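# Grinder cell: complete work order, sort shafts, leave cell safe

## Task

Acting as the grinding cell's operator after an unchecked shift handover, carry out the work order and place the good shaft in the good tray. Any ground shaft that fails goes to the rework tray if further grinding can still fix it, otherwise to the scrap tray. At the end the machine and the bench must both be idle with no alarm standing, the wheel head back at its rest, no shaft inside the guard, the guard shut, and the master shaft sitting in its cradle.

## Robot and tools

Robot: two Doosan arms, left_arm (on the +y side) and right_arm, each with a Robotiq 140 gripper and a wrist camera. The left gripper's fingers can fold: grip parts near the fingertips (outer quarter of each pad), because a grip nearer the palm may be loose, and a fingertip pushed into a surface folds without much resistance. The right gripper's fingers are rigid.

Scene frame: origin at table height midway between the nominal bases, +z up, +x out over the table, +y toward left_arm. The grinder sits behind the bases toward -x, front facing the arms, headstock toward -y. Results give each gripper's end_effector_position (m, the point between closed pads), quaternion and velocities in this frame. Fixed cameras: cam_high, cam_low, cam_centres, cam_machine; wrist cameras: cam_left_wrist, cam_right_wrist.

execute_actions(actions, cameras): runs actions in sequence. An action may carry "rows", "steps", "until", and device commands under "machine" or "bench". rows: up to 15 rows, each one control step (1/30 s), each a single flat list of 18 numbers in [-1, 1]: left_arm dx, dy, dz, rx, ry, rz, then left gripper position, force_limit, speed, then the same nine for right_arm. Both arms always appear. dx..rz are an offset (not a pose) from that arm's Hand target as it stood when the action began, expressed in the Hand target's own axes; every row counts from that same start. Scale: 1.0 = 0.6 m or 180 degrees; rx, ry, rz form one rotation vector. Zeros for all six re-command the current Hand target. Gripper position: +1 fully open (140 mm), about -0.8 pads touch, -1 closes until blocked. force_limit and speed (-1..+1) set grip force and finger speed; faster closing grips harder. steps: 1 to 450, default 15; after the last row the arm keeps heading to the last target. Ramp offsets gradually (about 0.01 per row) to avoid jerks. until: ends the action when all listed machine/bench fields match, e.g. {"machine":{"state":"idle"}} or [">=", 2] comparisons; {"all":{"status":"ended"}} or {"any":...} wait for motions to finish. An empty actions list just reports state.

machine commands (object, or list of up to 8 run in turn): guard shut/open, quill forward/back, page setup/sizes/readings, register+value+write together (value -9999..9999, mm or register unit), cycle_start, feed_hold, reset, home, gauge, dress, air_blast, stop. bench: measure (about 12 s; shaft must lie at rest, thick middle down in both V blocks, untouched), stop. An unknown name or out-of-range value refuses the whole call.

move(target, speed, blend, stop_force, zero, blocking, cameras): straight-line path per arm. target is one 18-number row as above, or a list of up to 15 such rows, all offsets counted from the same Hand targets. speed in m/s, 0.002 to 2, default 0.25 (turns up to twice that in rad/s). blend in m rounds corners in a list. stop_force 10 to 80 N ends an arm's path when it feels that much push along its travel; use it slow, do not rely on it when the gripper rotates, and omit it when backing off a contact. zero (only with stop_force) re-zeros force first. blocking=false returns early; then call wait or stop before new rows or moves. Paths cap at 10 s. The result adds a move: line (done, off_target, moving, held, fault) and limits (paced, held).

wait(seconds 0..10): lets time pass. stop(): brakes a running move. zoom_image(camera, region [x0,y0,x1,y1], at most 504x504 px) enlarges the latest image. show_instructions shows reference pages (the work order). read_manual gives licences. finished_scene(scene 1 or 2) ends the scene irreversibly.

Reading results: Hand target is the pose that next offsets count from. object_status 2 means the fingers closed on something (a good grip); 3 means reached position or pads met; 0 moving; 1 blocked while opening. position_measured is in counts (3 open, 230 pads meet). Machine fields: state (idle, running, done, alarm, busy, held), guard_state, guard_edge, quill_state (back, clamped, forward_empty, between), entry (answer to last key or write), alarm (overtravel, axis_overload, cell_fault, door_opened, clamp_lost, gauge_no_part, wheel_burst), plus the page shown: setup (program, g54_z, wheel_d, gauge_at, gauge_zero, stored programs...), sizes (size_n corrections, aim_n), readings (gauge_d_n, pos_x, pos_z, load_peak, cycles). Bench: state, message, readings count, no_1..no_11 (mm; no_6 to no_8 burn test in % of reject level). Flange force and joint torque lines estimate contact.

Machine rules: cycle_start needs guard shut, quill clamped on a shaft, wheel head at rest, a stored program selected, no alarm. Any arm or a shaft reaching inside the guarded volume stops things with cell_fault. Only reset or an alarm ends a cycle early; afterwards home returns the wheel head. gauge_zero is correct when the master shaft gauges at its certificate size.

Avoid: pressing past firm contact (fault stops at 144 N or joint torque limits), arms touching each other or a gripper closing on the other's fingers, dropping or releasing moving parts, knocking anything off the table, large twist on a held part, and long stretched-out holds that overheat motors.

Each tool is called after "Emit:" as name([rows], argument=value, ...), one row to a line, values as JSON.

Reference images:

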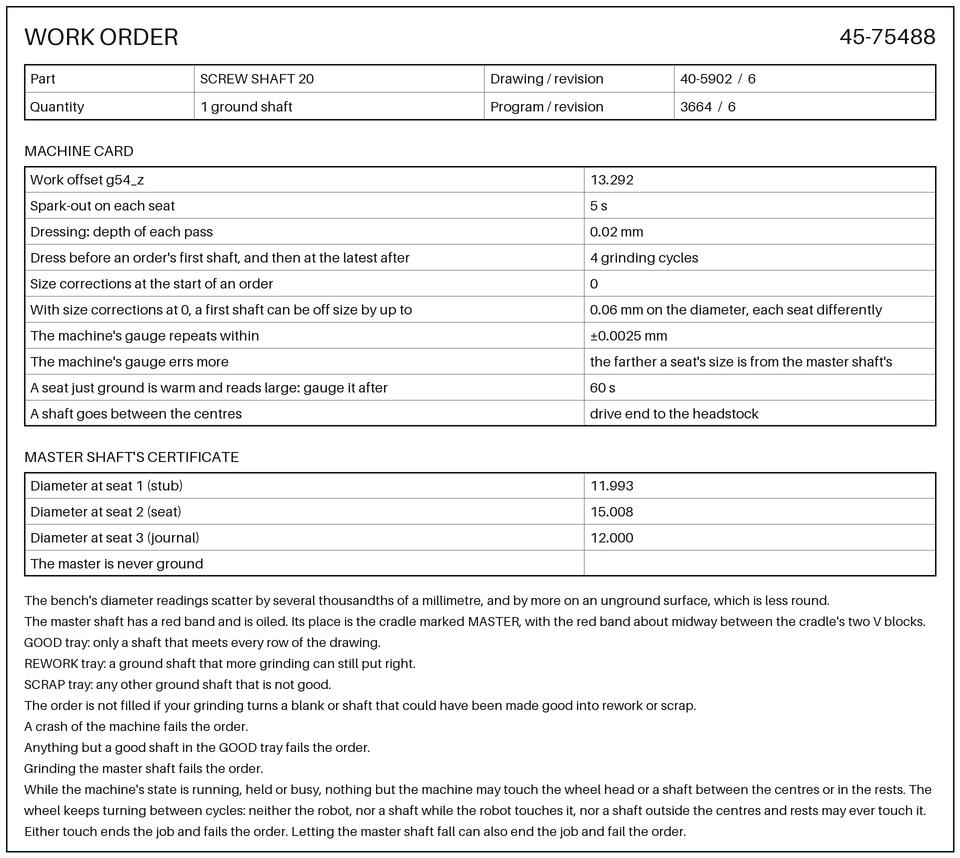

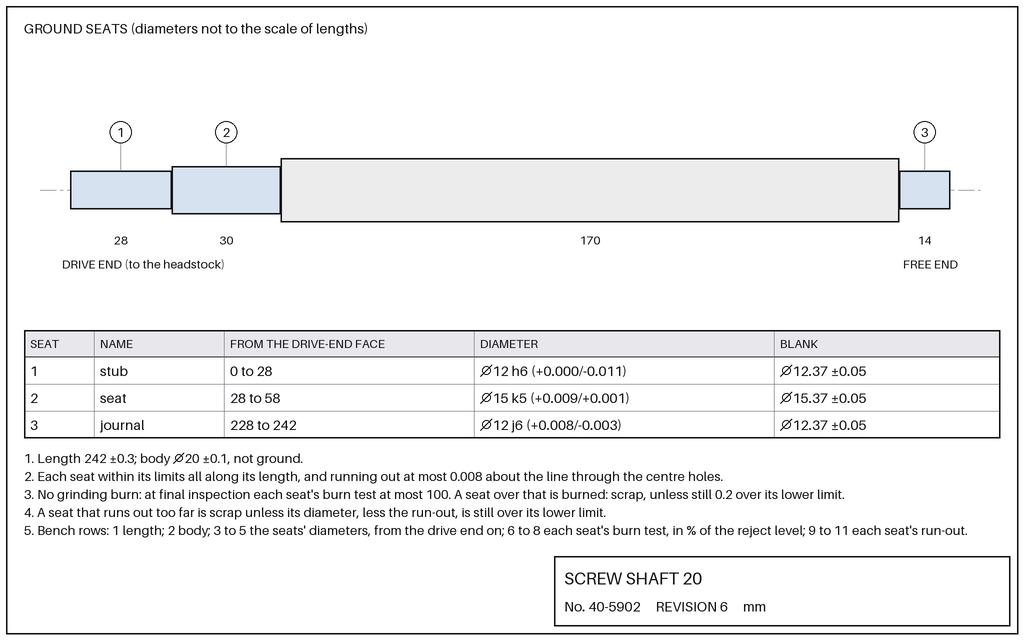

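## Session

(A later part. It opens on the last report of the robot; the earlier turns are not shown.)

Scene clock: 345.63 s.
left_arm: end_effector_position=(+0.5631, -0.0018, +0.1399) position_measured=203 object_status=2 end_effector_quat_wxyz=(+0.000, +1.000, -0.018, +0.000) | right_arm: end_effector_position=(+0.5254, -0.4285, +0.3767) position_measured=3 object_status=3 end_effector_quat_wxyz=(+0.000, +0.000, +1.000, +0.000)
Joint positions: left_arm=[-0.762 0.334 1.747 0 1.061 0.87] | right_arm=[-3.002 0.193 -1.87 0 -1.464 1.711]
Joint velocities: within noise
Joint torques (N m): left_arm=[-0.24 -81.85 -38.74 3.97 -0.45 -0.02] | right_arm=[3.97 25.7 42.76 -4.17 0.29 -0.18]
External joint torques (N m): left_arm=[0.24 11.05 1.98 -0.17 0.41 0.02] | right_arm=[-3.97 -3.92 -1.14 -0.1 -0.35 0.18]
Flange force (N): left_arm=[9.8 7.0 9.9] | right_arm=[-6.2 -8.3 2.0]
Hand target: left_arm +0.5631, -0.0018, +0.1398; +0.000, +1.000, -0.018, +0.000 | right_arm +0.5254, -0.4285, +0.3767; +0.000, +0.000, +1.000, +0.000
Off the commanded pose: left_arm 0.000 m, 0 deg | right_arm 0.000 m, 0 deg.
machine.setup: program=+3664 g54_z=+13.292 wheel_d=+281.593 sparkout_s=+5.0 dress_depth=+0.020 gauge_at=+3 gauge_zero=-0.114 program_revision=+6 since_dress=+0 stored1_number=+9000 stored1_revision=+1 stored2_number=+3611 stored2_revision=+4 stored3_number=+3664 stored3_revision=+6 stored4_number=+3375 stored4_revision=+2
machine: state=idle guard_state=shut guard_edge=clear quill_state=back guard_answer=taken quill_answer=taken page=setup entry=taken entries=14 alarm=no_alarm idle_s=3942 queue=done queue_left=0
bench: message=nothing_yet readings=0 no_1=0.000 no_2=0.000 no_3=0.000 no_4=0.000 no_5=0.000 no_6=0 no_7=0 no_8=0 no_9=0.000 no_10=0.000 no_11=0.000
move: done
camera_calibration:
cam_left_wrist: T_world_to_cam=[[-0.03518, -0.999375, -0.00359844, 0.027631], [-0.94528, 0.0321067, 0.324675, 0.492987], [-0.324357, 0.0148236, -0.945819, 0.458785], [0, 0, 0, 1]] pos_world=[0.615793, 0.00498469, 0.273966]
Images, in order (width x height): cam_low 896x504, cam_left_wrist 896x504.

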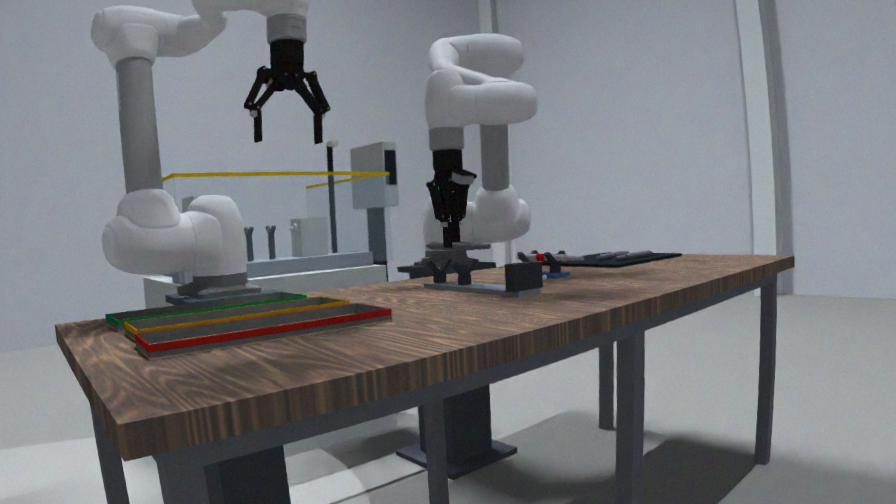

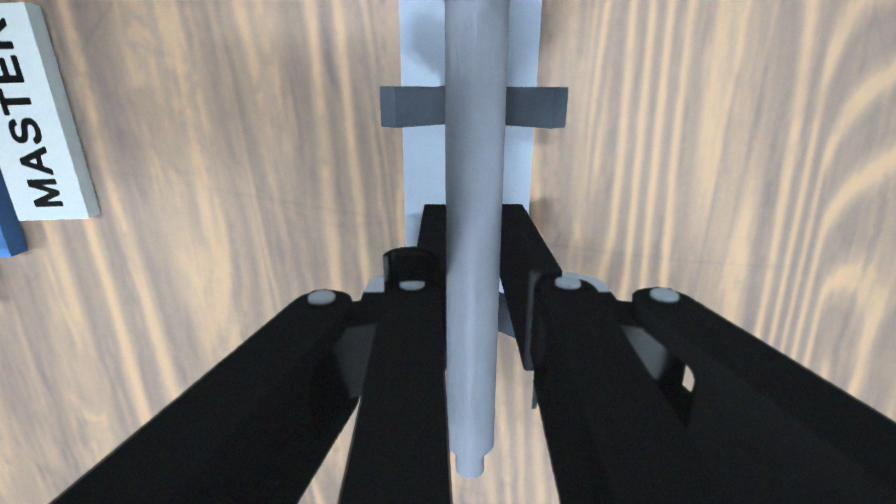

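Emit:
move(target=[0,0.0037,0.055,0,0,0,-1,0.3,-1,0,0,0,0,0,0,1,1,1], speed=0.06, cameras=[])

Emit:
move(target=[0,0,0.09,0,0,0,-1,0.3,-1,0,0,0,0,0,0,1,1,1], speed=0.008, stop_force=10, cameras=["cam_left_wrist","cam_low"])

Emit:
zoom_image(camera="cam_low", region=[400, 180, 600, 300])

Scene clock: 353.53 s.
left_arm: end_effector_position=(+0.5630, -0.0040, +0.1069) position_measured=203 object_status=2 end_effector_quat_wxyz=(+0.000, +1.000, -0.018, +0.000) | right_arm: end_effector_position=(+0.5254, -0.4285, +0.3767) position_measured=3 object_status=3 end_effector_quat_wxyz=(+0.000, +0.000, +1.000, +0.000)
Joint positions: left_arm=[-0.764 0.364 1.773 0 1.006 0.868] | right_arm=[-3.002 0.193 -1.87 0 -1.464 1.711]
Joint velocities: within noise
Joint torques (N m): left_arm=[-0.05 -83.2 -37.78 3.91 -0.42 -0.09] | right_arm=[4.17 26.19 42.74 -4.21 0.23 -0.13]
External joint torques (N m): left_arm=[0.15 9.59 1.95 -0.21 0.38 0.09] | right_arm=[-4.14 -4.26 -0.86 -0.09 -0.28 0.13]
Flange force (N): left_arm=[7.9 5.6 9.4] | right_arm=[-7.2 -8.7 1.7]
Hand target: left_arm +0.5630, -0.0040, +0.1068; +0.000, +1.000, -0.018, +0.000 | right_arm +0.5254, -0.4285, +0.3767; +0.000, +0.000, +1.000, +0.000
Off the commanded pose: left_arm 0.000 m, 0 deg | right_arm 0.000 m, 0 deg.
machine.setup: program=+3664 g54_z=+13.292 wheel_d=+281.593 sparkout_s=+5.0 dress_depth=+0.020 gauge_at=+3 gauge_zero=-0.114 program_revision=+6 since_dress=+0 stored1_number=+9000 stored1_revision=+1 stored2_number=+3611 stored2_revision=+4 stored3_number=+3664 stored3_revision=+6 stored4_number=+3375 stored4_revision=+2
machine: state=idle guard_state=shut guard_edge=clear quill_state=back guard_answer=taken quill_answer=taken page=setup entry=taken entries=14 alarm=no_alarm idle_s=3950 queue=done queue_left=0
bench: message=nothing_yet readings=0 no_1=0.000 no_2=0.000 no_3=0.000 no_4=0.000 no_5=0.000 no_6=0 no_7=0 no_8=0 no_9=0.000 no_10=0.000 no_11=0.000
move: done
No camera images: "cameras" was empty.

Scene clock: 356.63 s.
left_arm: end_effector_position=(+0.5630, -0.0040, +0.0868) position_measured=203 object_status=2 end_effector_quat_wxyz=(+0.000, +1.000, -0.018, +0.000) | right_arm: end_effector_position=(+0.5254, -0.4285, +0.3767) position_measured=3 object_status=3 end_effector_quat_wxyz=(+0.000, +0.000, +1.000, +0.000)
Joint positions: left_arm=[-0.764 0.382 1.789 0 0.971 0.868] | right_arm=[-3.002 0.193 -1.87 0 -1.464 1.711]
Joint velocities: within noise
Joint torques (N m): left_arm=[-2.76 -70.99 -32.36 2.54 -2.58 -0.08] | right_arm=[4 25.77 42.95 -4.2 0.24 -0.1]
External joint torques (N m): left_arm=[2.83 -2.59 -2.43 1.05 2.53 0.08] | right_arm=[-3.92 -3.98 -1.21 -0.09 -0.29 0.1]
Flange force (N): left_arm=[5.2 -1.3 -8.6] | right_arm=[-6.2 -8.3 2.2]
Hand target: left_arm +0.5630, -0.0040, +0.0868; +0.000, +1.000, -0.018, +0.000 (not the last commanded pose) | right_arm +0.5254, -0.4285, +0.3767; +0.000, +0.000, +1.000, +0.000
Off the commanded pose: left_arm 0.034 m, 0 deg | right_arm 0.000 m, 0 deg.
machine.setup: program=+3664 g54_z=+13.292 wheel_d=+281.593 sparkout_s=+5.0 dress_depth=+0.020 gauge_at=+3 gauge_zero=-0.114 program_revision=+6 since_dress=+0 stored1_number=+9000 stored1_revision=+1 stored2_number=+3611 stored2_revision=+4 stored3_number=+3664 stored3_revision=+6 stored4_number=+3375 stored4_revision=+2
machine: state=idle guard_state=shut guard_edge=clear quill_state=back guard_answer=taken quill_answer=taken page=setup entry=taken entries=14 alarm=no_alarm idle_s=3953 queue=done queue_left=0
bench: message=nothing_yet readings=0 no_1=0.000 no_2=0.000 no_3=0.000 no_4=0.000 no_5=0.000 no_6=0 no_7=0 no_8=0 no_9=0.000 no_10=0.000 no_11=0.000
move: contact (left_arm)
camera_calibration:
cam_left_wrist: T_world_to_cam=[[-0.0352128, -0.999373, -0.00369282, 0.0252788], [-0.945279, 0.0321071, 0.324678, 0.510202], [-0.324356, 0.0149236, -0.945817, 0.408561], [0, 0, 0, 1]] pos_world=[0.615693, 0.00278464, 0.220866]
Images, in order (width x height): cam_low 896x504, cam_left_wrist 896x504.

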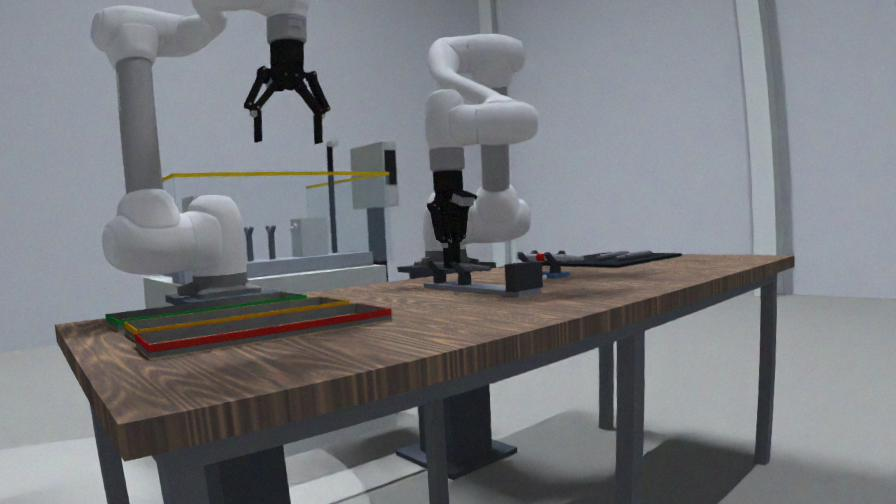

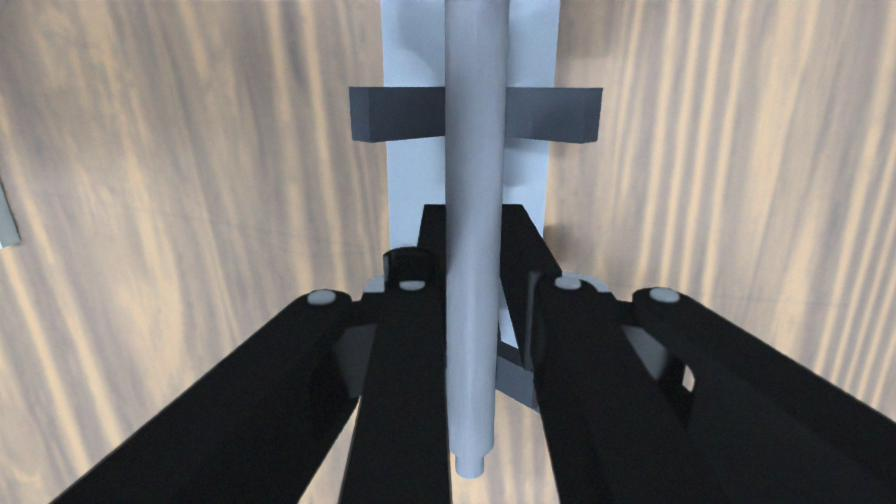

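Scaled by 2.520 from the camera's 896x504 image, which has a finer 1280x720 frame.

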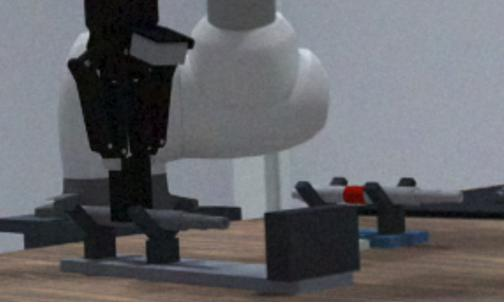

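Emit:
execute_actions([
  {"rows":[[0,0,0,0,0,0,-0.4,0.3,-1,0,0,0,0,0,0,1,1,1]],"steps":60},
], cameras=["cam_low","cam_left_wrist"])

Emit:
move(target=[0,0,-0.3,0,0,0,-0.4,0.3,-1,0,0,0,0,0,0,1,1,1], speed=0.12, cameras=["cam_left_wrist"])

Emit:
execute_actions([
  {"bench":{"measure":true},"steps":450,"until":{"bench":{"readings":[">",0]}}},
], cameras=["cam_low"])

Scene clock: 363.50 s.
left_arm: end_effector_position=(+0.5630, -0.0040, +0.0868) position_measured=179 object_status=3 end_effector_quat_wxyz=(+0.000, +1.000, -0.018, +0.000) | right_arm: end_effector_position=(+0.5254, -0.4285, +0.3767) position_measured=3 object_status=3 end_effector_quat_wxyz=(+0.000, +0.000, +1.000, +0.000)
Joint positions: left_arm=[-0.764 0.382 1.789 0 0.971 0.868] | right_arm=[-3.002 0.193 -1.87 0 -1.464 1.711]
Joint velocities: within noise
Joint torques (N m): left_arm=[-0.21 -79.78 -34.38 3.82 -0.38 -0.04] | right_arm=[4.14 25.74 42.8 -4.19 0.23 -0.17]
External joint torques (N m): left_arm=[0.18 6.7 -0.31 -0.24 0.34 0.04] | right_arm=[-4.3 -3.81 -1.07 -0.1 -0.29 0.17]
Flange force (N): left_arm=[8.2 5.8 5.4] | right_arm=[-6.2 -9.0 1.9]
Hand target: left_arm +0.5630, -0.0040, +0.0868; +0.000, +1.000, -0.018, +0.000 | right_arm +0.5254, -0.4285, +0.3767; +0.000, +0.000, +1.000, +0.000
Off the commanded pose: left_arm 0.000 m, 0 deg | right_arm 0.000 m, 0 deg.
machine.setup: program=+3664 g54_z=+13.292 wheel_d=+281.593 sparkout_s=+5.0 dress_depth=+0.020 gauge_at=+3 gauge_zero=-0.114 program_revision=+6 since_dress=+0 stored1_number=+9000 stored1_revision=+1 stored2_number=+3611 stored2_revision=+4 stored3_number=+3664 stored3_revision=+6 stored4_number=+3375 stored4_revision=+2
machine: state=idle guard_state=shut guard_edge=clear quill_state=back guard_answer=taken quill_answer=taken page=setup entry=taken entries=14 alarm=no_alarm idle_s=3960 queue=done queue_left=0
bench: message=nothing_yet readings=0 no_1=0.000 no_2=0.000 no_3=0.000 no_4=0.000 no_5=0.000 no_6=0 no_7=0 no_8=0 no_9=0.000 no_10=0.000 no_11=0.000
camera_calibration:
cam_left_wrist: T_world_to_cam=[[-0.0352457, -0.999372, -0.0037872, 0.0253198], [-0.945278, 0.0321075, 0.324681, 0.510201], [-0.324356, 0.0150236, -0.945816, 0.40856], [0, 0, 0, 1]] pos_world=[0.615693, 0.00278459, 0.220866]
Images, in order (width x height): cam_low 896x504, cam_left_wrist 896x504.

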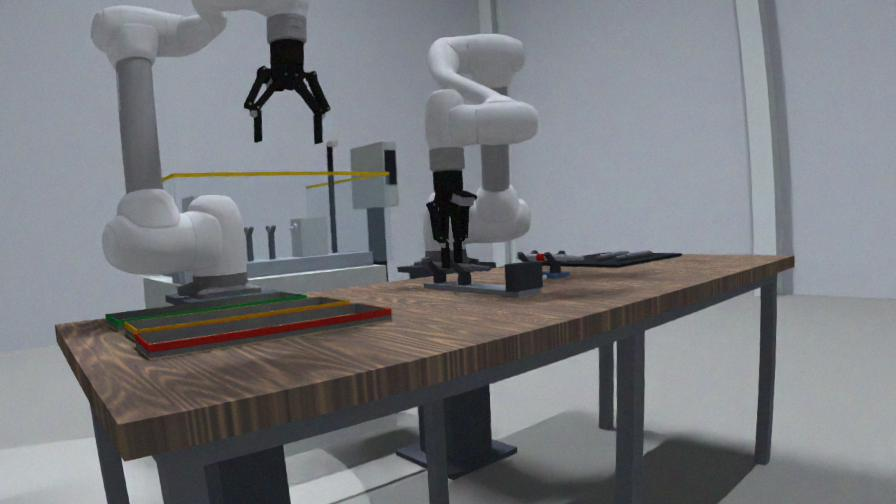

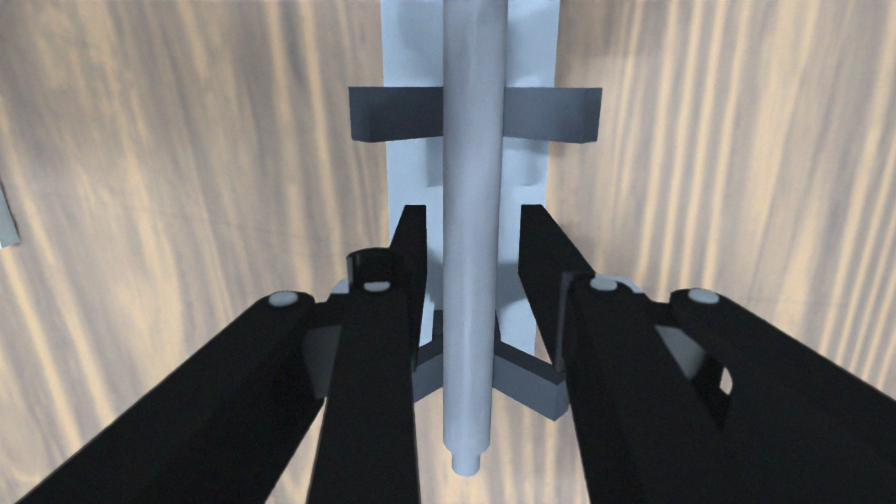

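Scene clock: 365.33 s.
left_arm: end_effector_position=(+0.5631, -0.0041, +0.2667) position_measured=179 object_status=3 end_effector_quat_wxyz=(+0.000, +1.000, -0.018, +0.000) | right_arm: end_effector_position=(+0.5254, -0.4285, +0.3767) position_measured=3 object_status=3 end_effector_quat_wxyz=(+0.000, +0.000, +1.000, +0.000)
Joint positions: left_arm=[-0.764 0.256 1.606 0 1.281 0.868] | right_arm=[-3.002 0.193 -1.87 0 -1.464 1.711]
Joint velocities: within noise
Joint torques (N m): left_arm=[-0.15 -73.25 -40.37 4.38 -0.43 -0.06] | right_arm=[3.71 26.09 42.86 -4.2 0.25 -0.16]
External joint torques (N m): left_arm=[0.17 6.44 -0.01 -0.21 0.39 0.06] | right_arm=[-3.65 -4.25 -1.09 -0.08 -0.31 0.16]
Flange force (N): left_arm=[8.3 5.9 2.3] | right_arm=[-6.7 -7.6 2.0]
Hand target: left_arm +0.5631, -0.0041, +0.2668; +0.000, +1.000, -0.018, +0.000 | right_arm +0.5254, -0.4285, +0.3767; +0.000, +0.000, +1.000, +0.000
Off the commanded pose: left_arm 0.000 m, 0 deg | right_arm 0.000 m, 0 deg.
machine.setup: program=+3664 g54_z=+13.292 wheel_d=+281.593 sparkout_s=+5.0 dress_depth=+0.020 gauge_at=+3 gauge_zero=-0.114 program_revision=+6 since_dress=+0 stored1_number=+9000 stored1_revision=+1 stored2_number=+3611 stored2_revision=+4 stored3_number=+3664 stored3_revision=+6 stored4_number=+3375 stored4_revision=+2
machine: state=idle guard_state=shut guard_edge=clear quill_state=back guard_answer=taken quill_answer=taken page=setup entry=taken entries=14 alarm=no_alarm idle_s=3962 queue=done queue_left=0
bench: message=nothing_yet readings=0 no_1=0.000 no_2=0.000 no_3=0.000 no_4=0.000 no_5=0.000 no_6=0 no_7=0 no_8=0 no_9=0.000 no_10=0.000 no_11=0.000
move: done
camera_calibration:
cam_left_wrist: T_world_to_cam=[[-0.0352484, -0.999371, -0.0037829, 0.0258047], [-0.945237, 0.0321096, 0.324802, 0.451818], [-0.324476, 0.0150245, -0.945775, 0.578805], [0, 0, 0, 1]] pos_world=[0.615793, 0.00258459, 0.400766]
Images, in order (width x height): cam_left_wrist 896x504.

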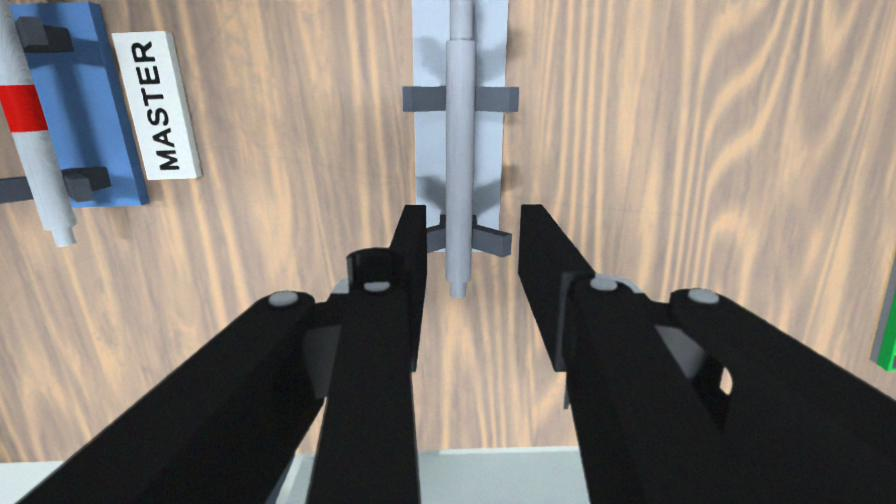

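Scene clock: 377.53 s.
left_arm: end_effector_position=(+0.5631, -0.0041, +0.2668) position_measured=179 object_status=3 end_effector_quat_wxyz=(+0.000, +1.000, -0.018, +0.000) | right_arm: end_effector_position=(+0.5254, -0.4285, +0.3767) position_measured=3 object_status=3 end_effector_quat_wxyz=(+0.000, +0.000, +1.000, +0.000)
Joint positions: left_arm=[-0.764 0.256 1.605 0 1.281 0.868] | right_arm=[-3.002 0.193 -1.87 0 -1.464 1.711]
Joint velocities: within noise
Joint torques (N m): left_arm=[0.07 -72.51 -40.18 4.4 -0.43 0] | right_arm=[3.95 26.04 42.78 -4.19 0.27 -0.17]
External joint torques (N m): left_arm=[-0.06 5.55 -0.26 -0.22 0.39 0] | right_arm=[-4.01 -4.17 -1.05 -0.1 -0.33 0.18]
Flange force (N): left_arm=[7.3 5.7 1.6] | right_arm=[-6.7 -8.4 1.9]
Hand target: left_arm +0.5631, -0.0041, +0.2668; +0.000, +1.000, -0.018, +0.000 | right_arm +0.5254, -0.4285, +0.3767; +0.000, +0.000, +1.000, +0.000
Tool commands: left_gripper/position=-0.4 left_gripper/force_limit=+0.3 left_gripper/speed=-1.0 right_gripper/position=+1.0 right_gripper/force_limit=+1.0 right_gripper/speed=+1.0
Off the commanded pose: left_arm 0.000 m, 0 deg | right_arm 0.000 m, 0 deg.
machine.setup: program=+3664 g54_z=+13.292 wheel_d=+281.593 sparkout_s=+5.0 dress_depth=+0.020 gauge_at=+3 gauge_zero=-0.114 program_revision=+6 since_dress=+0 stored1_number=+9000 stored1_revision=+1 stored2_number=+3611 stored2_revision=+4 stored3_number=+3664 stored3_revision=+6 stored4_number=+3375 stored4_revision=+2
machine: state=idle guard_state=shut guard_edge=clear quill_state=back guard_answer=taken quill_answer=taken page=setup entry=taken entries=14 alarm=no_alarm idle_s=3974 queue=done queue_left=0
bench: message=measure_taken readings=1 no_1=242.003 no_2=20.003 no_3=12.396 no_4=15.398 no_5=12.384 no_6=44 no_7=46 no_8=47 no_9=0.001 no_10=0.002 no_11=0.003
Images, in order (width x height): cam_low 896x504.

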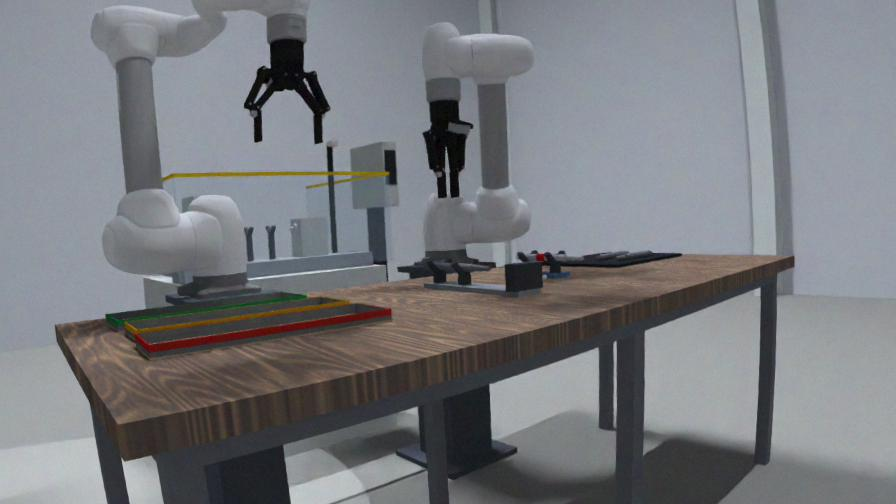

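Emit:
move(target=[0,0,0.3013,0,0,0,-0.4,0.3,-1,0,0,0,0,0,0,1,1,1], speed=0.1, cameras=[])

Emit:
execute_actions([
  {"rows":[[0,0,0,0,0,0,-1,0.3,-1,0,0,0,0,0,0,1,1,1]],"steps":60},
], cameras=["cam_left_wrist"])

Scene clock: 386.13 s.
left_arm: end_effector_position=(+0.5630, -0.0040, +0.0860) position_measured=179 object_status=3 end_effector_quat_wxyz=(+0.000, +1.000, -0.018, +0.000) | right_arm: end_effector_position=(+0.5254, -0.4285, +0.3767) position_measured=3 object_status=3 end_effector_quat_wxyz=(+0.000, +0.000, +1.000, +0.000)
Joint positions: left_arm=[-0.764 0.383 1.79 0 0.97 0.868] | right_arm=[-3.002 0.193 -1.87 0 -1.464 1.711]
Joint velocities: within noise
Joint torques (N m): left_arm=[-0.45 -79.82 -34.63 3.74 -0.37 -0.03] | right_arm=[3.92 26.05 42.84 -4.18 0.28 -0.11]
External joint torques (N m): left_arm=[0.49 5.84 -0.26 -0.15 0.33 0.03] | right_arm=[-4.07 -4.08 -1.04 -0.12 -0.34 0.11]
Flange force (N): left_arm=[7.4 4.7 4.7] | right_arm=[-6.6 -8.6 1.8]
Hand target: left_arm +0.5630, -0.0040, +0.0860; +0.000, +1.000, -0.018, +0.000 | right_arm +0.5254, -0.4285, +0.3767; +0.000, +0.000, +1.000, +0.000
Off the commanded pose: left_arm 0.000 m, 0 deg | right_arm 0.000 m, 0 deg.
machine.setup: program=+3664 g54_z=+13.292 wheel_d=+281.593 sparkout_s=+5.0 dress_depth=+0.020 gauge_at=+3 gauge_zero=-0.114 program_revision=+6 since_dress=+0 stored1_number=+9000 stored1_revision=+1 stored2_number=+3611 stored2_revision=+4 stored3_number=+3664 stored3_revision=+6 stored4_number=+3375 stored4_revision=+2
machine: state=idle guard_state=shut guard_edge=clear quill_state=back guard_answer=taken quill_answer=taken page=setup entry=taken entries=14 alarm=no_alarm idle_s=3982 queue=done queue_left=0
bench: message=measure_taken readings=1 no_1=242.003 no_2=20.003 no_3=12.396 no_4=15.398 no_5=12.384 no_6=44 no_7=46 no_8=47 no_9=0.001 no_10=0.002 no_11=0.003
move: done
No camera images: "cameras" was empty.

Scene clock: 388.33 s.
left_arm: end_effector_position=(+0.5630, -0.0039, +0.0860) position_measured=203 object_status=2 end_effector_quat_wxyz=(+0.000, +1.000, -0.018, +0.000) | right_arm: end_effector_position=(+0.5254, -0.4285, +0.3767) position_measured=3 object_status=3 end_effector_quat_wxyz=(+0.000, +0.000, +1.000, +0.000)
Joint positions: left_arm=[-0.764 0.383 1.79 0 0.97 0.868] | right_arm=[-3.002 0.193 -1.87 0 -1.464 1.711]
Joint velocities: within noise
Joint torques (N m): left_arm=[-19.19 -67.14 -42.09 -4.91 -9.58 -0.44] | right_arm=[3.84 26.29 42.78 -4.24 0.22 -0.15]
External joint torques (N m): left_arm=[19.38 -7.21 7.18 8.51 9.54 0.44] | right_arm=[-3.82 -4.4 -0.93 -0.06 -0.27 0.15]
Flange force (N): left_arm=[4.2 -32.8 -17.5] | right_arm=[-7.2 -7.9 1.8]
Hand target: left_arm +0.5630, -0.0040, +0.0860; +0.000, +1.000, -0.018, +0.000 | right_arm +0.5254, -0.4285, +0.3767; +0.000, +0.000, +1.000, +0.000
Off the commanded pose: left_arm 0.000 m, 0 deg | right_arm 0.000 m, 0 deg.
machine.setup: program=+3664 g54_z=+13.292 wheel_d=+281.593 sparkout_s=+5.0 dress_depth=+0.020 gauge_at=+3 gauge_zero=-0.114 program_revision=+6 since_dress=+0 stored1_number=+9000 stored1_revision=+1 stored2_number=+3611 stored2_revision=+4 stored3_number=+3664 stored3_revision=+6 stored4_number=+3375 stored4_revision=+2
machine: state=idle guard_state=shut guard_edge=clear quill_state=back guard_answer=taken quill_answer=taken page=setup entry=taken entries=14 alarm=no_alarm idle_s=3984 queue=done queue_left=0
bench: message=measure_taken readings=1 no_1=242.003 no_2=20.003 no_3=12.396 no_4=15.398 no_5=12.384 no_6=44 no_7=46 no_8=47 no_9=0.001 no_10=0.002 no_11=0.003
camera_calibration:
cam_left_wrist: T_world_to_cam=[[-0.0352457, -0.999372, -0.0037872, 0.0253168], [-0.945278, 0.0321075, 0.324681, 0.510461], [-0.324356, 0.0150236, -0.945816, 0.407803], [0, 0, 0, 1]] pos_world=[0.615693, 0.00278459, 0.220066]
Images, in order (width x height): cam_left_wrist 896x504.

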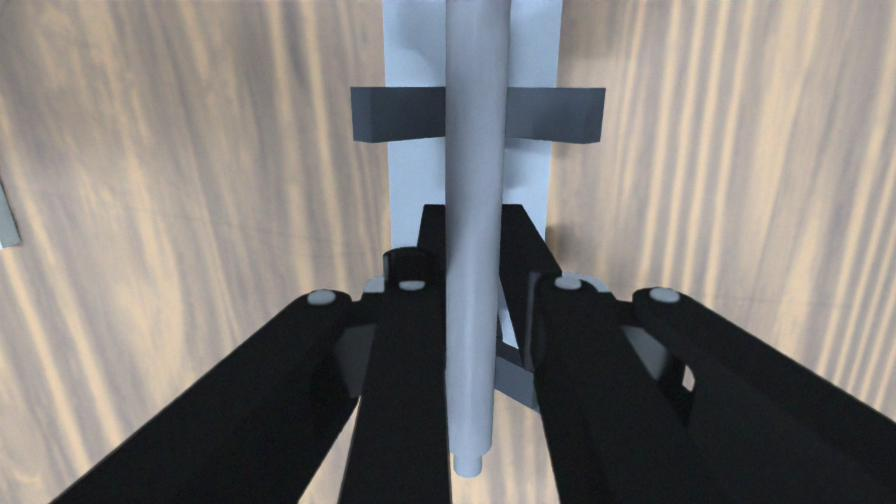

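Emit:
move([
  [0,0,-0.5,0,0,0,-1,0.3,-1,0,0,0,0,0,0,1,1,1],
  [-0.35,0.02,-0.65,0,0,0.25,-1,0.3,-1,0,0,0,0,0,0,1,1,1],
  [-0.77,0.054,-0.69,0,0,0.4887,-1,0.3,-1,0,0,0,0,0,0,1,1,1],
], speed=[0.15,0.3,0.3], blend=[0.04,0.04,0], cameras=["cam_left_wrist"])

Emit:
execute_actions([
  {"machine":{"guard":"open"},"steps":90,"until":{"machine":{"guard_state":"open"}}},
], cameras=[])

Scene clock: 399.87 s.
left_arm: end_effector_position=(+0.1004, -0.0196, +0.5004) position_measured=203 object_status=2 end_effector_quat_wxyz=(+0.000, +0.707, -0.708, -0.001) | right_arm: end_effector_position=(+0.5254, -0.4285, +0.3767) position_measured=3 object_status=3 end_effector_quat_wxyz=(+0.000, +0.000, +1.000, +0.000)
Joint positions: left_arm=[-1.513 -0.153 1.616 -0.001 1.679 1.654] | right_arm=[-3.002 0.193 -1.87 0 -1.464 1.711]
Joint velocities: within noise
Joint torques (N m): left_arm=[0.15 -32.92 -44.35 4.57 -0.45 -0.06] | right_arm=[3.69 26.02 42.71 -4.21 0.26 -0.16]
External joint torques (N m): left_arm=[-0.13 6.77 2.42 -0.27 0.4 0.06] | right_arm=[-3.7 -4.01 -0.74 -0.1 -0.31 0.16]
Flange force (N): left_arm=[7.5 -1.0 2.8] | right_arm=[-6.8 -7.7 1.4]
Hand target: left_arm +0.1004, -0.0197, +0.5004; +0.000, +0.707, -0.708, -0.001 | right_arm +0.5254, -0.4285, +0.3767; +0.000, +0.000, +1.000, +0.000
Off the commanded pose: left_arm 0.000 m, 0 deg | right_arm 0.000 m, 0 deg.
machine.setup: program=+3664 g54_z=+13.292 wheel_d=+281.593 sparkout_s=+5.0 dress_depth=+0.020 gauge_at=+3 gauge_zero=-0.114 program_revision=+6 since_dress=+0 stored1_number=+9000 stored1_revision=+1 stored2_number=+3611 stored2_revision=+4 stored3_number=+3664 stored3_revision=+6 stored4_number=+3375 stored4_revision=+2
machine: state=idle guard_state=shut guard_edge=clear quill_state=back guard_answer=taken quill_answer=taken page=setup entry=taken entries=14 alarm=no_alarm idle_s=3996 queue=done queue_left=0
bench: message=measure_taken readings=1 no_1=242.003 no_2=20.003 no_3=12.396 no_4=15.398 no_5=12.384 no_6=44 no_7=46 no_8=47 no_9=0.001 no_10=0.002 no_11=0.003
move: done
camera_calibration:
cam_left_wrist: T_world_to_cam=[[-0.999998, -0.00029477, -0.00207653, 0.11056], [-0.000952804, 0.945859, 0.324576, -0.137637], [0.00186843, 0.324577, -0.945857, 0.62331], [0, 0, 0, 1]] pos_world=[0.109264, -0.072094, 0.634466]
Images, in order (width x height): cam_left_wrist 896x504.

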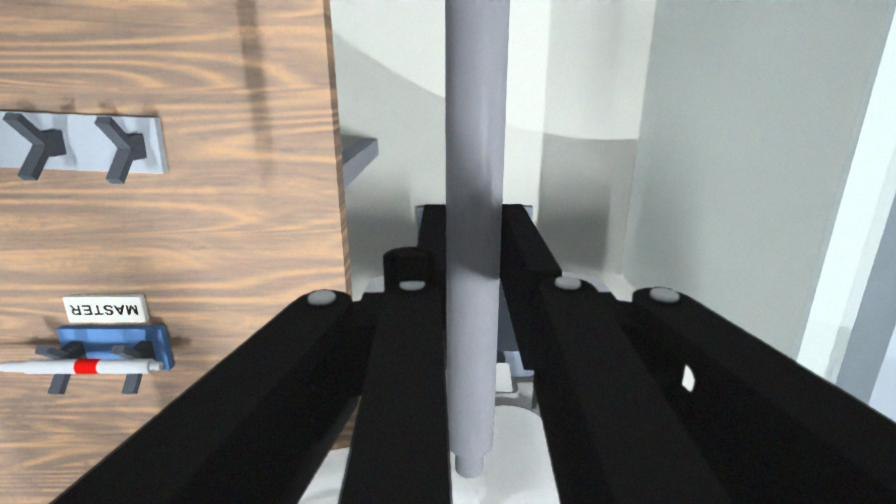

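Scene clock: 401.83 s.
left_arm: end_effector_position=(+0.1004, -0.0197, +0.5004) position_measured=203 object_status=2 end_effector_quat_wxyz=(+0.000, +0.707, -0.708, -0.001) | right_arm: end_effector_position=(+0.5254, -0.4285, +0.3767) position_measured=3 object_status=3 end_effector_quat_wxyz=(+0.000, +0.000, +1.000, +0.000)
Joint positions: left_arm=[-1.513 -0.153 1.616 -0.001 1.679 1.654] | right_arm=[-3.002 0.193 -1.87 0 -1.464 1.711]
Joint velocities: within noise
Joint torques (N m): left_arm=[-0.09 -33.14 -44.44 4.44 -0.38 0.06] | right_arm=[4.09 26.2 42.85 -4.17 0.21 -0.18]
External joint torques (N m): left_arm=[0.05 7.04 2.54 -0.16 0.32 -0.06] | right_arm=[-4.13 -4.31 -1.05 -0.12 -0.26 0.18]
Flange force (N): left_arm=[7.8 -1.2 3.1] | right_arm=[-7.0 -8.6 2.0]
Hand target: left_arm +0.1004, -0.0197, +0.5004; +0.000, +0.707, -0.708, -0.001 | right_arm +0.5254, -0.4285, +0.3767; +0.000, +0.000, +1.000, +0.000
Tool commands: left_gripper/position=-1.0 left_gripper/force_limit=+0.3 left_gripper/speed=-1.0 right_gripper/position=+1.0 right_gripper/force_limit=+1.0 right_gripper/speed=+1.0
Off the commanded pose: left_arm 0.000 m, 0 deg | right_arm 0.000 m, 0 deg.
machine.setup: program=+3664 g54_z=+13.292 wheel_d=+281.593 sparkout_s=+5.0 dress_depth=+0.020 gauge_at=+3 gauge_zero=-0.114 program_revision=+6 since_dress=+0 stored1_number=+9000 stored1_revision=+1 stored2_number=+3611 stored2_revision=+4 stored3_number=+3664 stored3_revision=+6 stored4_number=+3375 stored4_revision=+2
machine: state=idle guard_state=open guard_edge=clear quill_state=back guard_answer=taken quill_answer=taken page=setup entry=taken entries=14 alarm=no_alarm idle_s=3998 queue=running queue_left=0
bench: message=measure_taken readings=1 no_1=242.003 no_2=20.003 no_3=12.396 no_4=15.398 no_5=12.384 no_6=44 no_7=46 no_8=47 no_9=0.001 no_10=0.002 no_11=0.003
No camera images: "cameras" was empty.

Emit:
zoom_image(camera="cam_left_wrist", region=[420, 400, 520, 500])

Scaled by 5.040 from the camera's 896x504 image, which has a finer 1280x720 frame.

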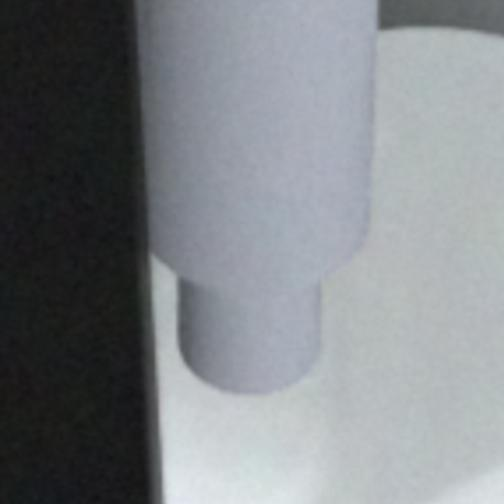

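Emit:
move(target=[-0.0103,0.917,0.083,0,0,0,-1,0.3,-1,0,0,0,0,0,0,1,1,1], speed=0.3, cameras=["cam_left_wrist"])

Scene clock: 418.70 s.
left_arm: end_effector_position=(-0.4497, -0.0128, +0.4511) position_measured=203 object_status=2 end_effector_quat_wxyz=(+0.000, +0.707, -0.708, -0.001) | right_arm: end_effector_position=(+0.5254, -0.4285, +0.3767) position_measured=3 object_status=3 end_effector_quat_wxyz=(+0.000, +0.000, +1.000, +0.000)
Joint positions: left_arm=[-2.463 0.156 1.394 -0.001 1.591 0.704] | right_arm=[-3.002 0.193 -1.87 0 -1.464 1.711]
Joint velocities: within noise
Joint torques (N m): left_arm=[-0.26 -68.35 -44.29 4.7 -0.39 -0.08] | right_arm=[4.16 25.97 42.83 -4.16 0.3 -0.16]
External joint torques (N m): left_arm=[0.22 9.66 2.02 -0.34 0.35 0.08] | right_arm=[-4.25 -4.05 -1.06 -0.13 -0.36 0.16]
Flange force (N): left_arm=[8.6 8.5 2.7] | right_arm=[-6.6 -9.0 1.8]
Hand target: left_arm -0.4498, -0.0128, +0.4510; +0.000, +0.707, -0.708, -0.001 | right_arm +0.5254, -0.4285, +0.3767; +0.000, +0.000, +1.000, +0.000
Off the commanded pose: left_arm 0.000 m, 0 deg | right_arm 0.000 m, 0 deg.
machine.setup: program=+3664 g54_z=+13.292 wheel_d=+281.593 sparkout_s=+5.0 dress_depth=+0.020 gauge_at=+3 gauge_zero=-0.114 program_revision=+6 since_dress=+0 stored1_number=+9000 stored1_revision=+1 stored2_number=+3611 stored2_revision=+4 stored3_number=+3664 stored3_revision=+6 stored4_number=+3375 stored4_revision=+2
machine: state=idle guard_state=open guard_edge=clear quill_state=back guard_answer=taken quill_answer=taken page=setup entry=taken entries=14 alarm=no_alarm idle_s=4015 queue=done queue_left=0
bench: message=measure_taken readings=1 no_1=242.003 no_2=20.003 no_3=12.396 no_4=15.398 no_5=12.384 no_6=44 no_7=46 no_8=47 no_9=0.001 no_10=0.002 no_11=0.003
move: done
camera_calibration:
cam_left_wrist: T_world_to_cam=[[-0.999998, -0.00029477, -0.00207653, -0.439739], [-0.000952804, 0.945859, 0.324576, -0.128686], [0.00186843, 0.324577, -0.945857, 0.575468], [0, 0, 0, 1]] pos_world=[-0.440936, -0.065194, 0.585166]
Images, in order (width x height): cam_left_wrist 896x504.

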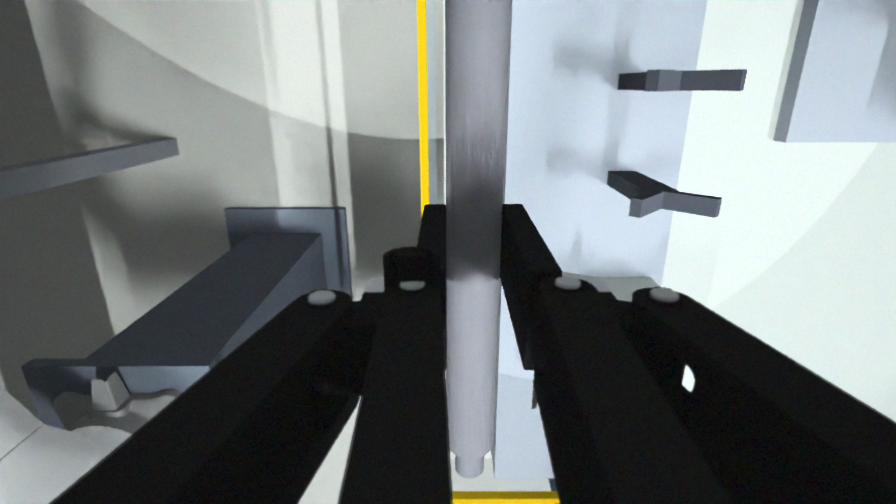

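Emit:
move([
  [0.0012,0.3103,0.085,0,0,0,-1,0.3,-1,0,0,0,0,0,0,1,1,1],
  [0.0012,0.3103,0.385,0,0,0,-1,0.3,-1,0,0,0,0,0,0,1,1,1],
], speed=[0.2,0.08], cameras=["cam_left_wrist","cam_centres"])

Emit:
zoom_image(camera="cam_centres", region=[340, 150, 560, 350])

Scene clock: 425.53 s.
left_arm: end_effector_position=(-0.6362, -0.0131, +0.2202) position_measured=203 object_status=2 end_effector_quat_wxyz=(+0.000, +0.707, -0.708, -0.001) | right_arm: end_effector_position=(+0.5254, -0.4285, +0.3767) position_measured=3 object_status=3 end_effector_quat_wxyz=(+0.000, +0.000, +1.000, +0.000)
Joint positions: left_arm=[-2.613 0.447 1.426 -0.001 1.268 0.554] | right_arm=[-3.002 0.193 -1.87 0 -1.464 1.711]
Joint velocities: within noise
Joint torques (N m): left_arm=[-0.52 -95.8 -42.63 4.44 -0.46 0.03] | right_arm=[3.64 25.88 42.74 -4.2 0.3 -0.12]
External joint torques (N m): left_arm=[0.68 10.52 2.37 -0.27 0.43 -0.03] | right_arm=[-3.67 -4.1 -1.12 -0.08 -0.35 0.12]
Flange force (N): left_arm=[7.0 8.8 7.1] | right_arm=[-6.4 -7.7 1.9]
Hand target: left_arm -0.6362, -0.0131, +0.2202; +0.000, +0.707, -0.708, -0.001 | right_arm +0.5254, -0.4285, +0.3767; +0.000, +0.000, +1.000, +0.000
Off the commanded pose: left_arm 0.000 m, 0 deg | right_arm 0.000 m, 0 deg.
machine.setup: program=+3664 g54_z=+13.292 wheel_d=+281.593 sparkout_s=+5.0 dress_depth=+0.020 gauge_at=+3 gauge_zero=-0.114 program_revision=+6 since_dress=+0 stored1_number=+9000 stored1_revision=+1 stored2_number=+3611 stored2_revision=+4 stored3_number=+3664 stored3_revision=+6 stored4_number=+3375 stored4_revision=+2
machine: state=idle guard_state=open guard_edge=clear quill_state=back guard_answer=taken quill_answer=taken page=setup entry=taken entries=14 alarm=no_alarm idle_s=4021 queue=done queue_left=0
bench: message=measure_taken readings=1 no_1=242.003 no_2=20.003 no_3=12.396 no_4=15.398 no_5=12.384 no_6=44 no_7=46 no_8=47 no_9=0.001 no_10=0.002 no_11=0.003
move: done
camera_calibration:
cam_left_wrist: T_world_to_cam=[[-0.999998, -0.000261898, -0.00217097, -0.626582], [-0.000952367, 0.945859, 0.324576, -0.0536678], [0.00196843, 0.324577, -0.945857, 0.357672], [0, 0, 0, 1]] pos_world=[-0.627336, -0.065494, 0.354366]
Images, in order (width x height): cam_centres 896x504, cam_left_wrist 896x504.

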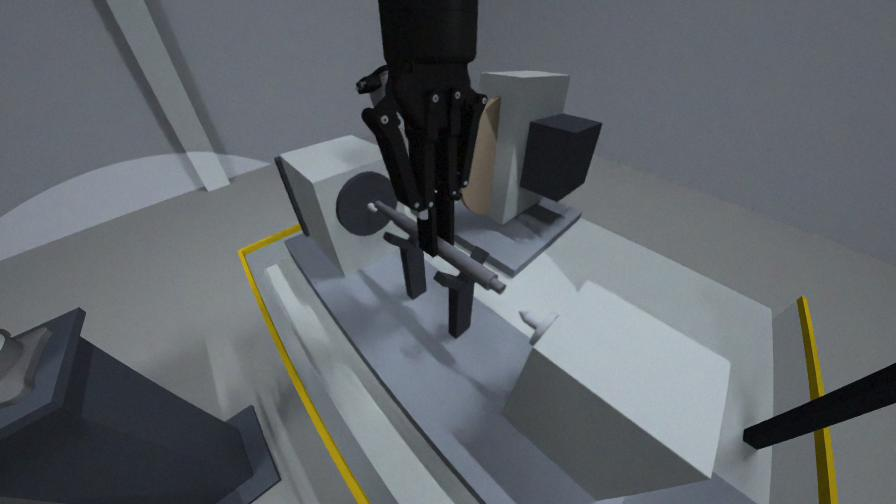

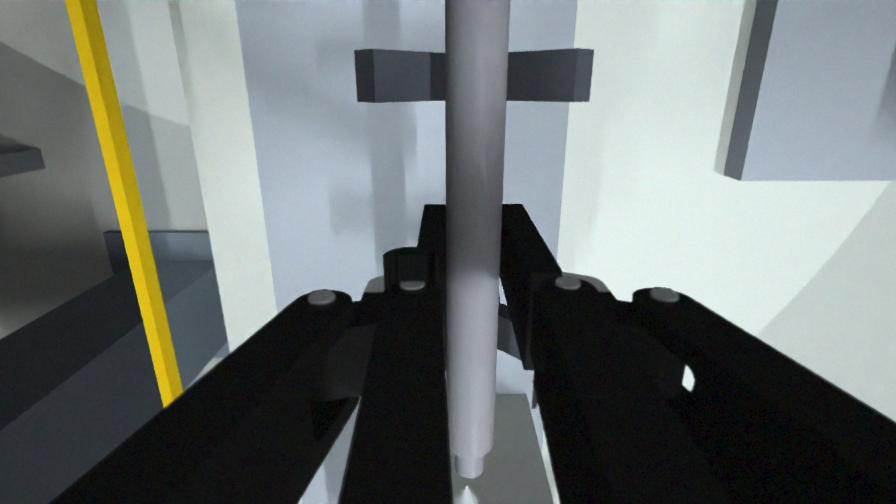

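Scaled by 2.291 from the camera's 896x504 image, which has a finer 1280x720 frame.

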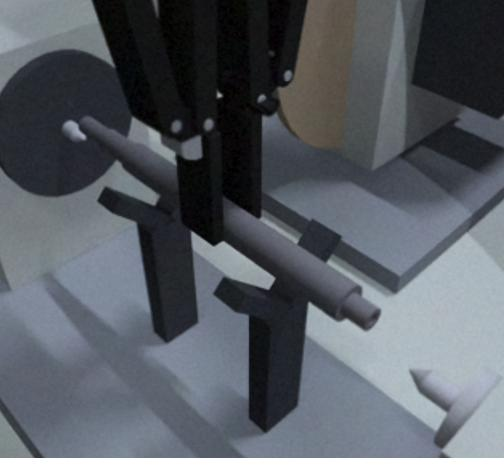

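Emit:
move(target=[-0.0067,0,0.012,0,0,0,-1,0.3,-1,0,0,0,0,0,0,1,1,1], speed=0.04, cameras=["cam_centres"])

Emit:
zoom_image(camera="cam_centres", region=[340, 170, 440, 270])

Scene clock: 432.73 s.
left_arm: end_effector_position=(-0.6362, -0.0091, +0.2130) position_measured=203 object_status=2 end_effector_quat_wxyz=(+0.000, +0.707, -0.708, -0.001) | right_arm: end_effector_position=(+0.5254, -0.4285, +0.3767) position_measured=3 object_status=3 end_effector_quat_wxyz=(+0.000, +0.000, +1.000, +0.000)
Joint positions: left_arm=[-2.618 0.447 1.439 -0.001 1.255 0.55] | right_arm=[-3.002 0.193 -1.87 0 -1.464 1.711]
Joint velocities: within noise
Joint torques (N m): left_arm=[0.18 -96.09 -41.99 4.36 -0.37 -0.04] | right_arm=[3.91 25.93 42.95 -4.15 0.26 -0.16]
External joint torques (N m): left_arm=[-0.19 11.07 1.9 -0.22 0.33 0.04] | right_arm=[-3.89 -4 -1.07 -0.14 -0.31 0.16]
Flange force (N): left_arm=[7.1 10.8 7.2] | right_arm=[-6.4 -8.1 1.9]
Hand target: left_arm -0.6362, -0.0091, +0.2130; +0.000, +0.707, -0.708, -0.001 | right_arm +0.5254, -0.4285, +0.3767; +0.000, +0.000, +1.000, +0.000
Off the commanded pose: left_arm 0.000 m, 0 deg | right_arm 0.000 m, 0 deg.
machine.setup: program=+3664 g54_z=+13.292 wheel_d=+281.593 sparkout_s=+5.0 dress_depth=+0.020 gauge_at=+3 gauge_zero=-0.114 program_revision=+6 since_dress=+0 stored1_number=+9000 stored1_revision=+1 stored2_number=+3611 stored2_revision=+4 stored3_number=+3664 stored3_revision=+6 stored4_number=+3375 stored4_revision=+2
machine: state=idle guard_state=open guard_edge=clear quill_state=back guard_answer=taken quill_answer=taken page=setup entry=taken entries=14 alarm=no_alarm idle_s=4028 queue=done queue_left=0
bench: message=measure_taken readings=1 no_1=242.003 no_2=20.003 no_3=12.396 no_4=15.398 no_5=12.384 no_6=44 no_7=46 no_8=47 no_9=0.001 no_10=0.002 no_11=0.003
move: done
Images, in order (width x height): cam_centres 896x504.

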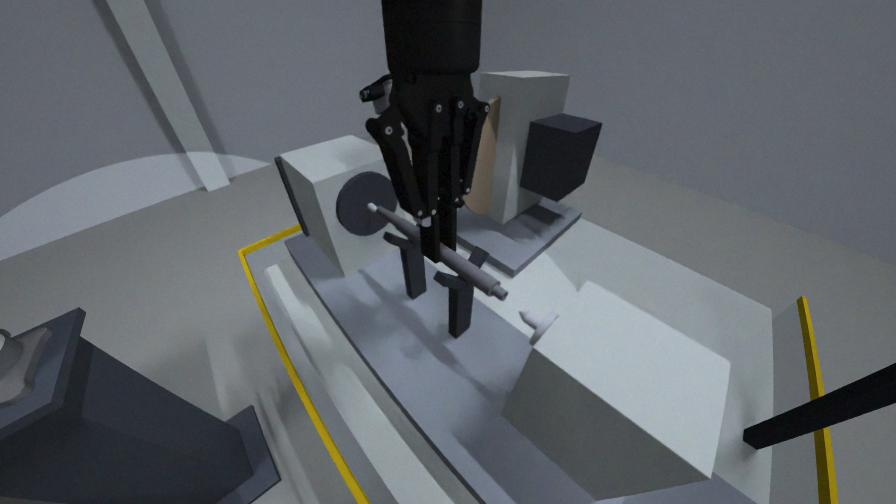

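Scaled by 5.040 from the camera's 896x504 image, which has a finer 1280x720 frame.

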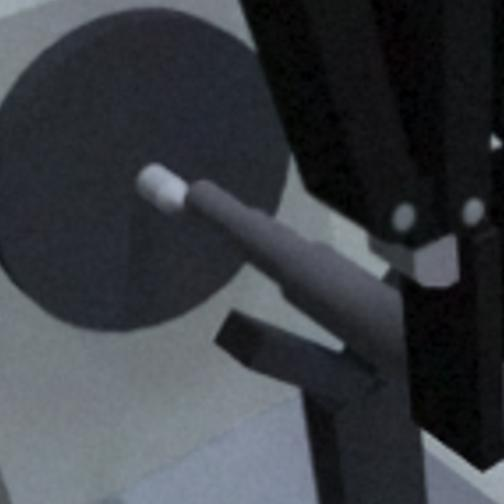

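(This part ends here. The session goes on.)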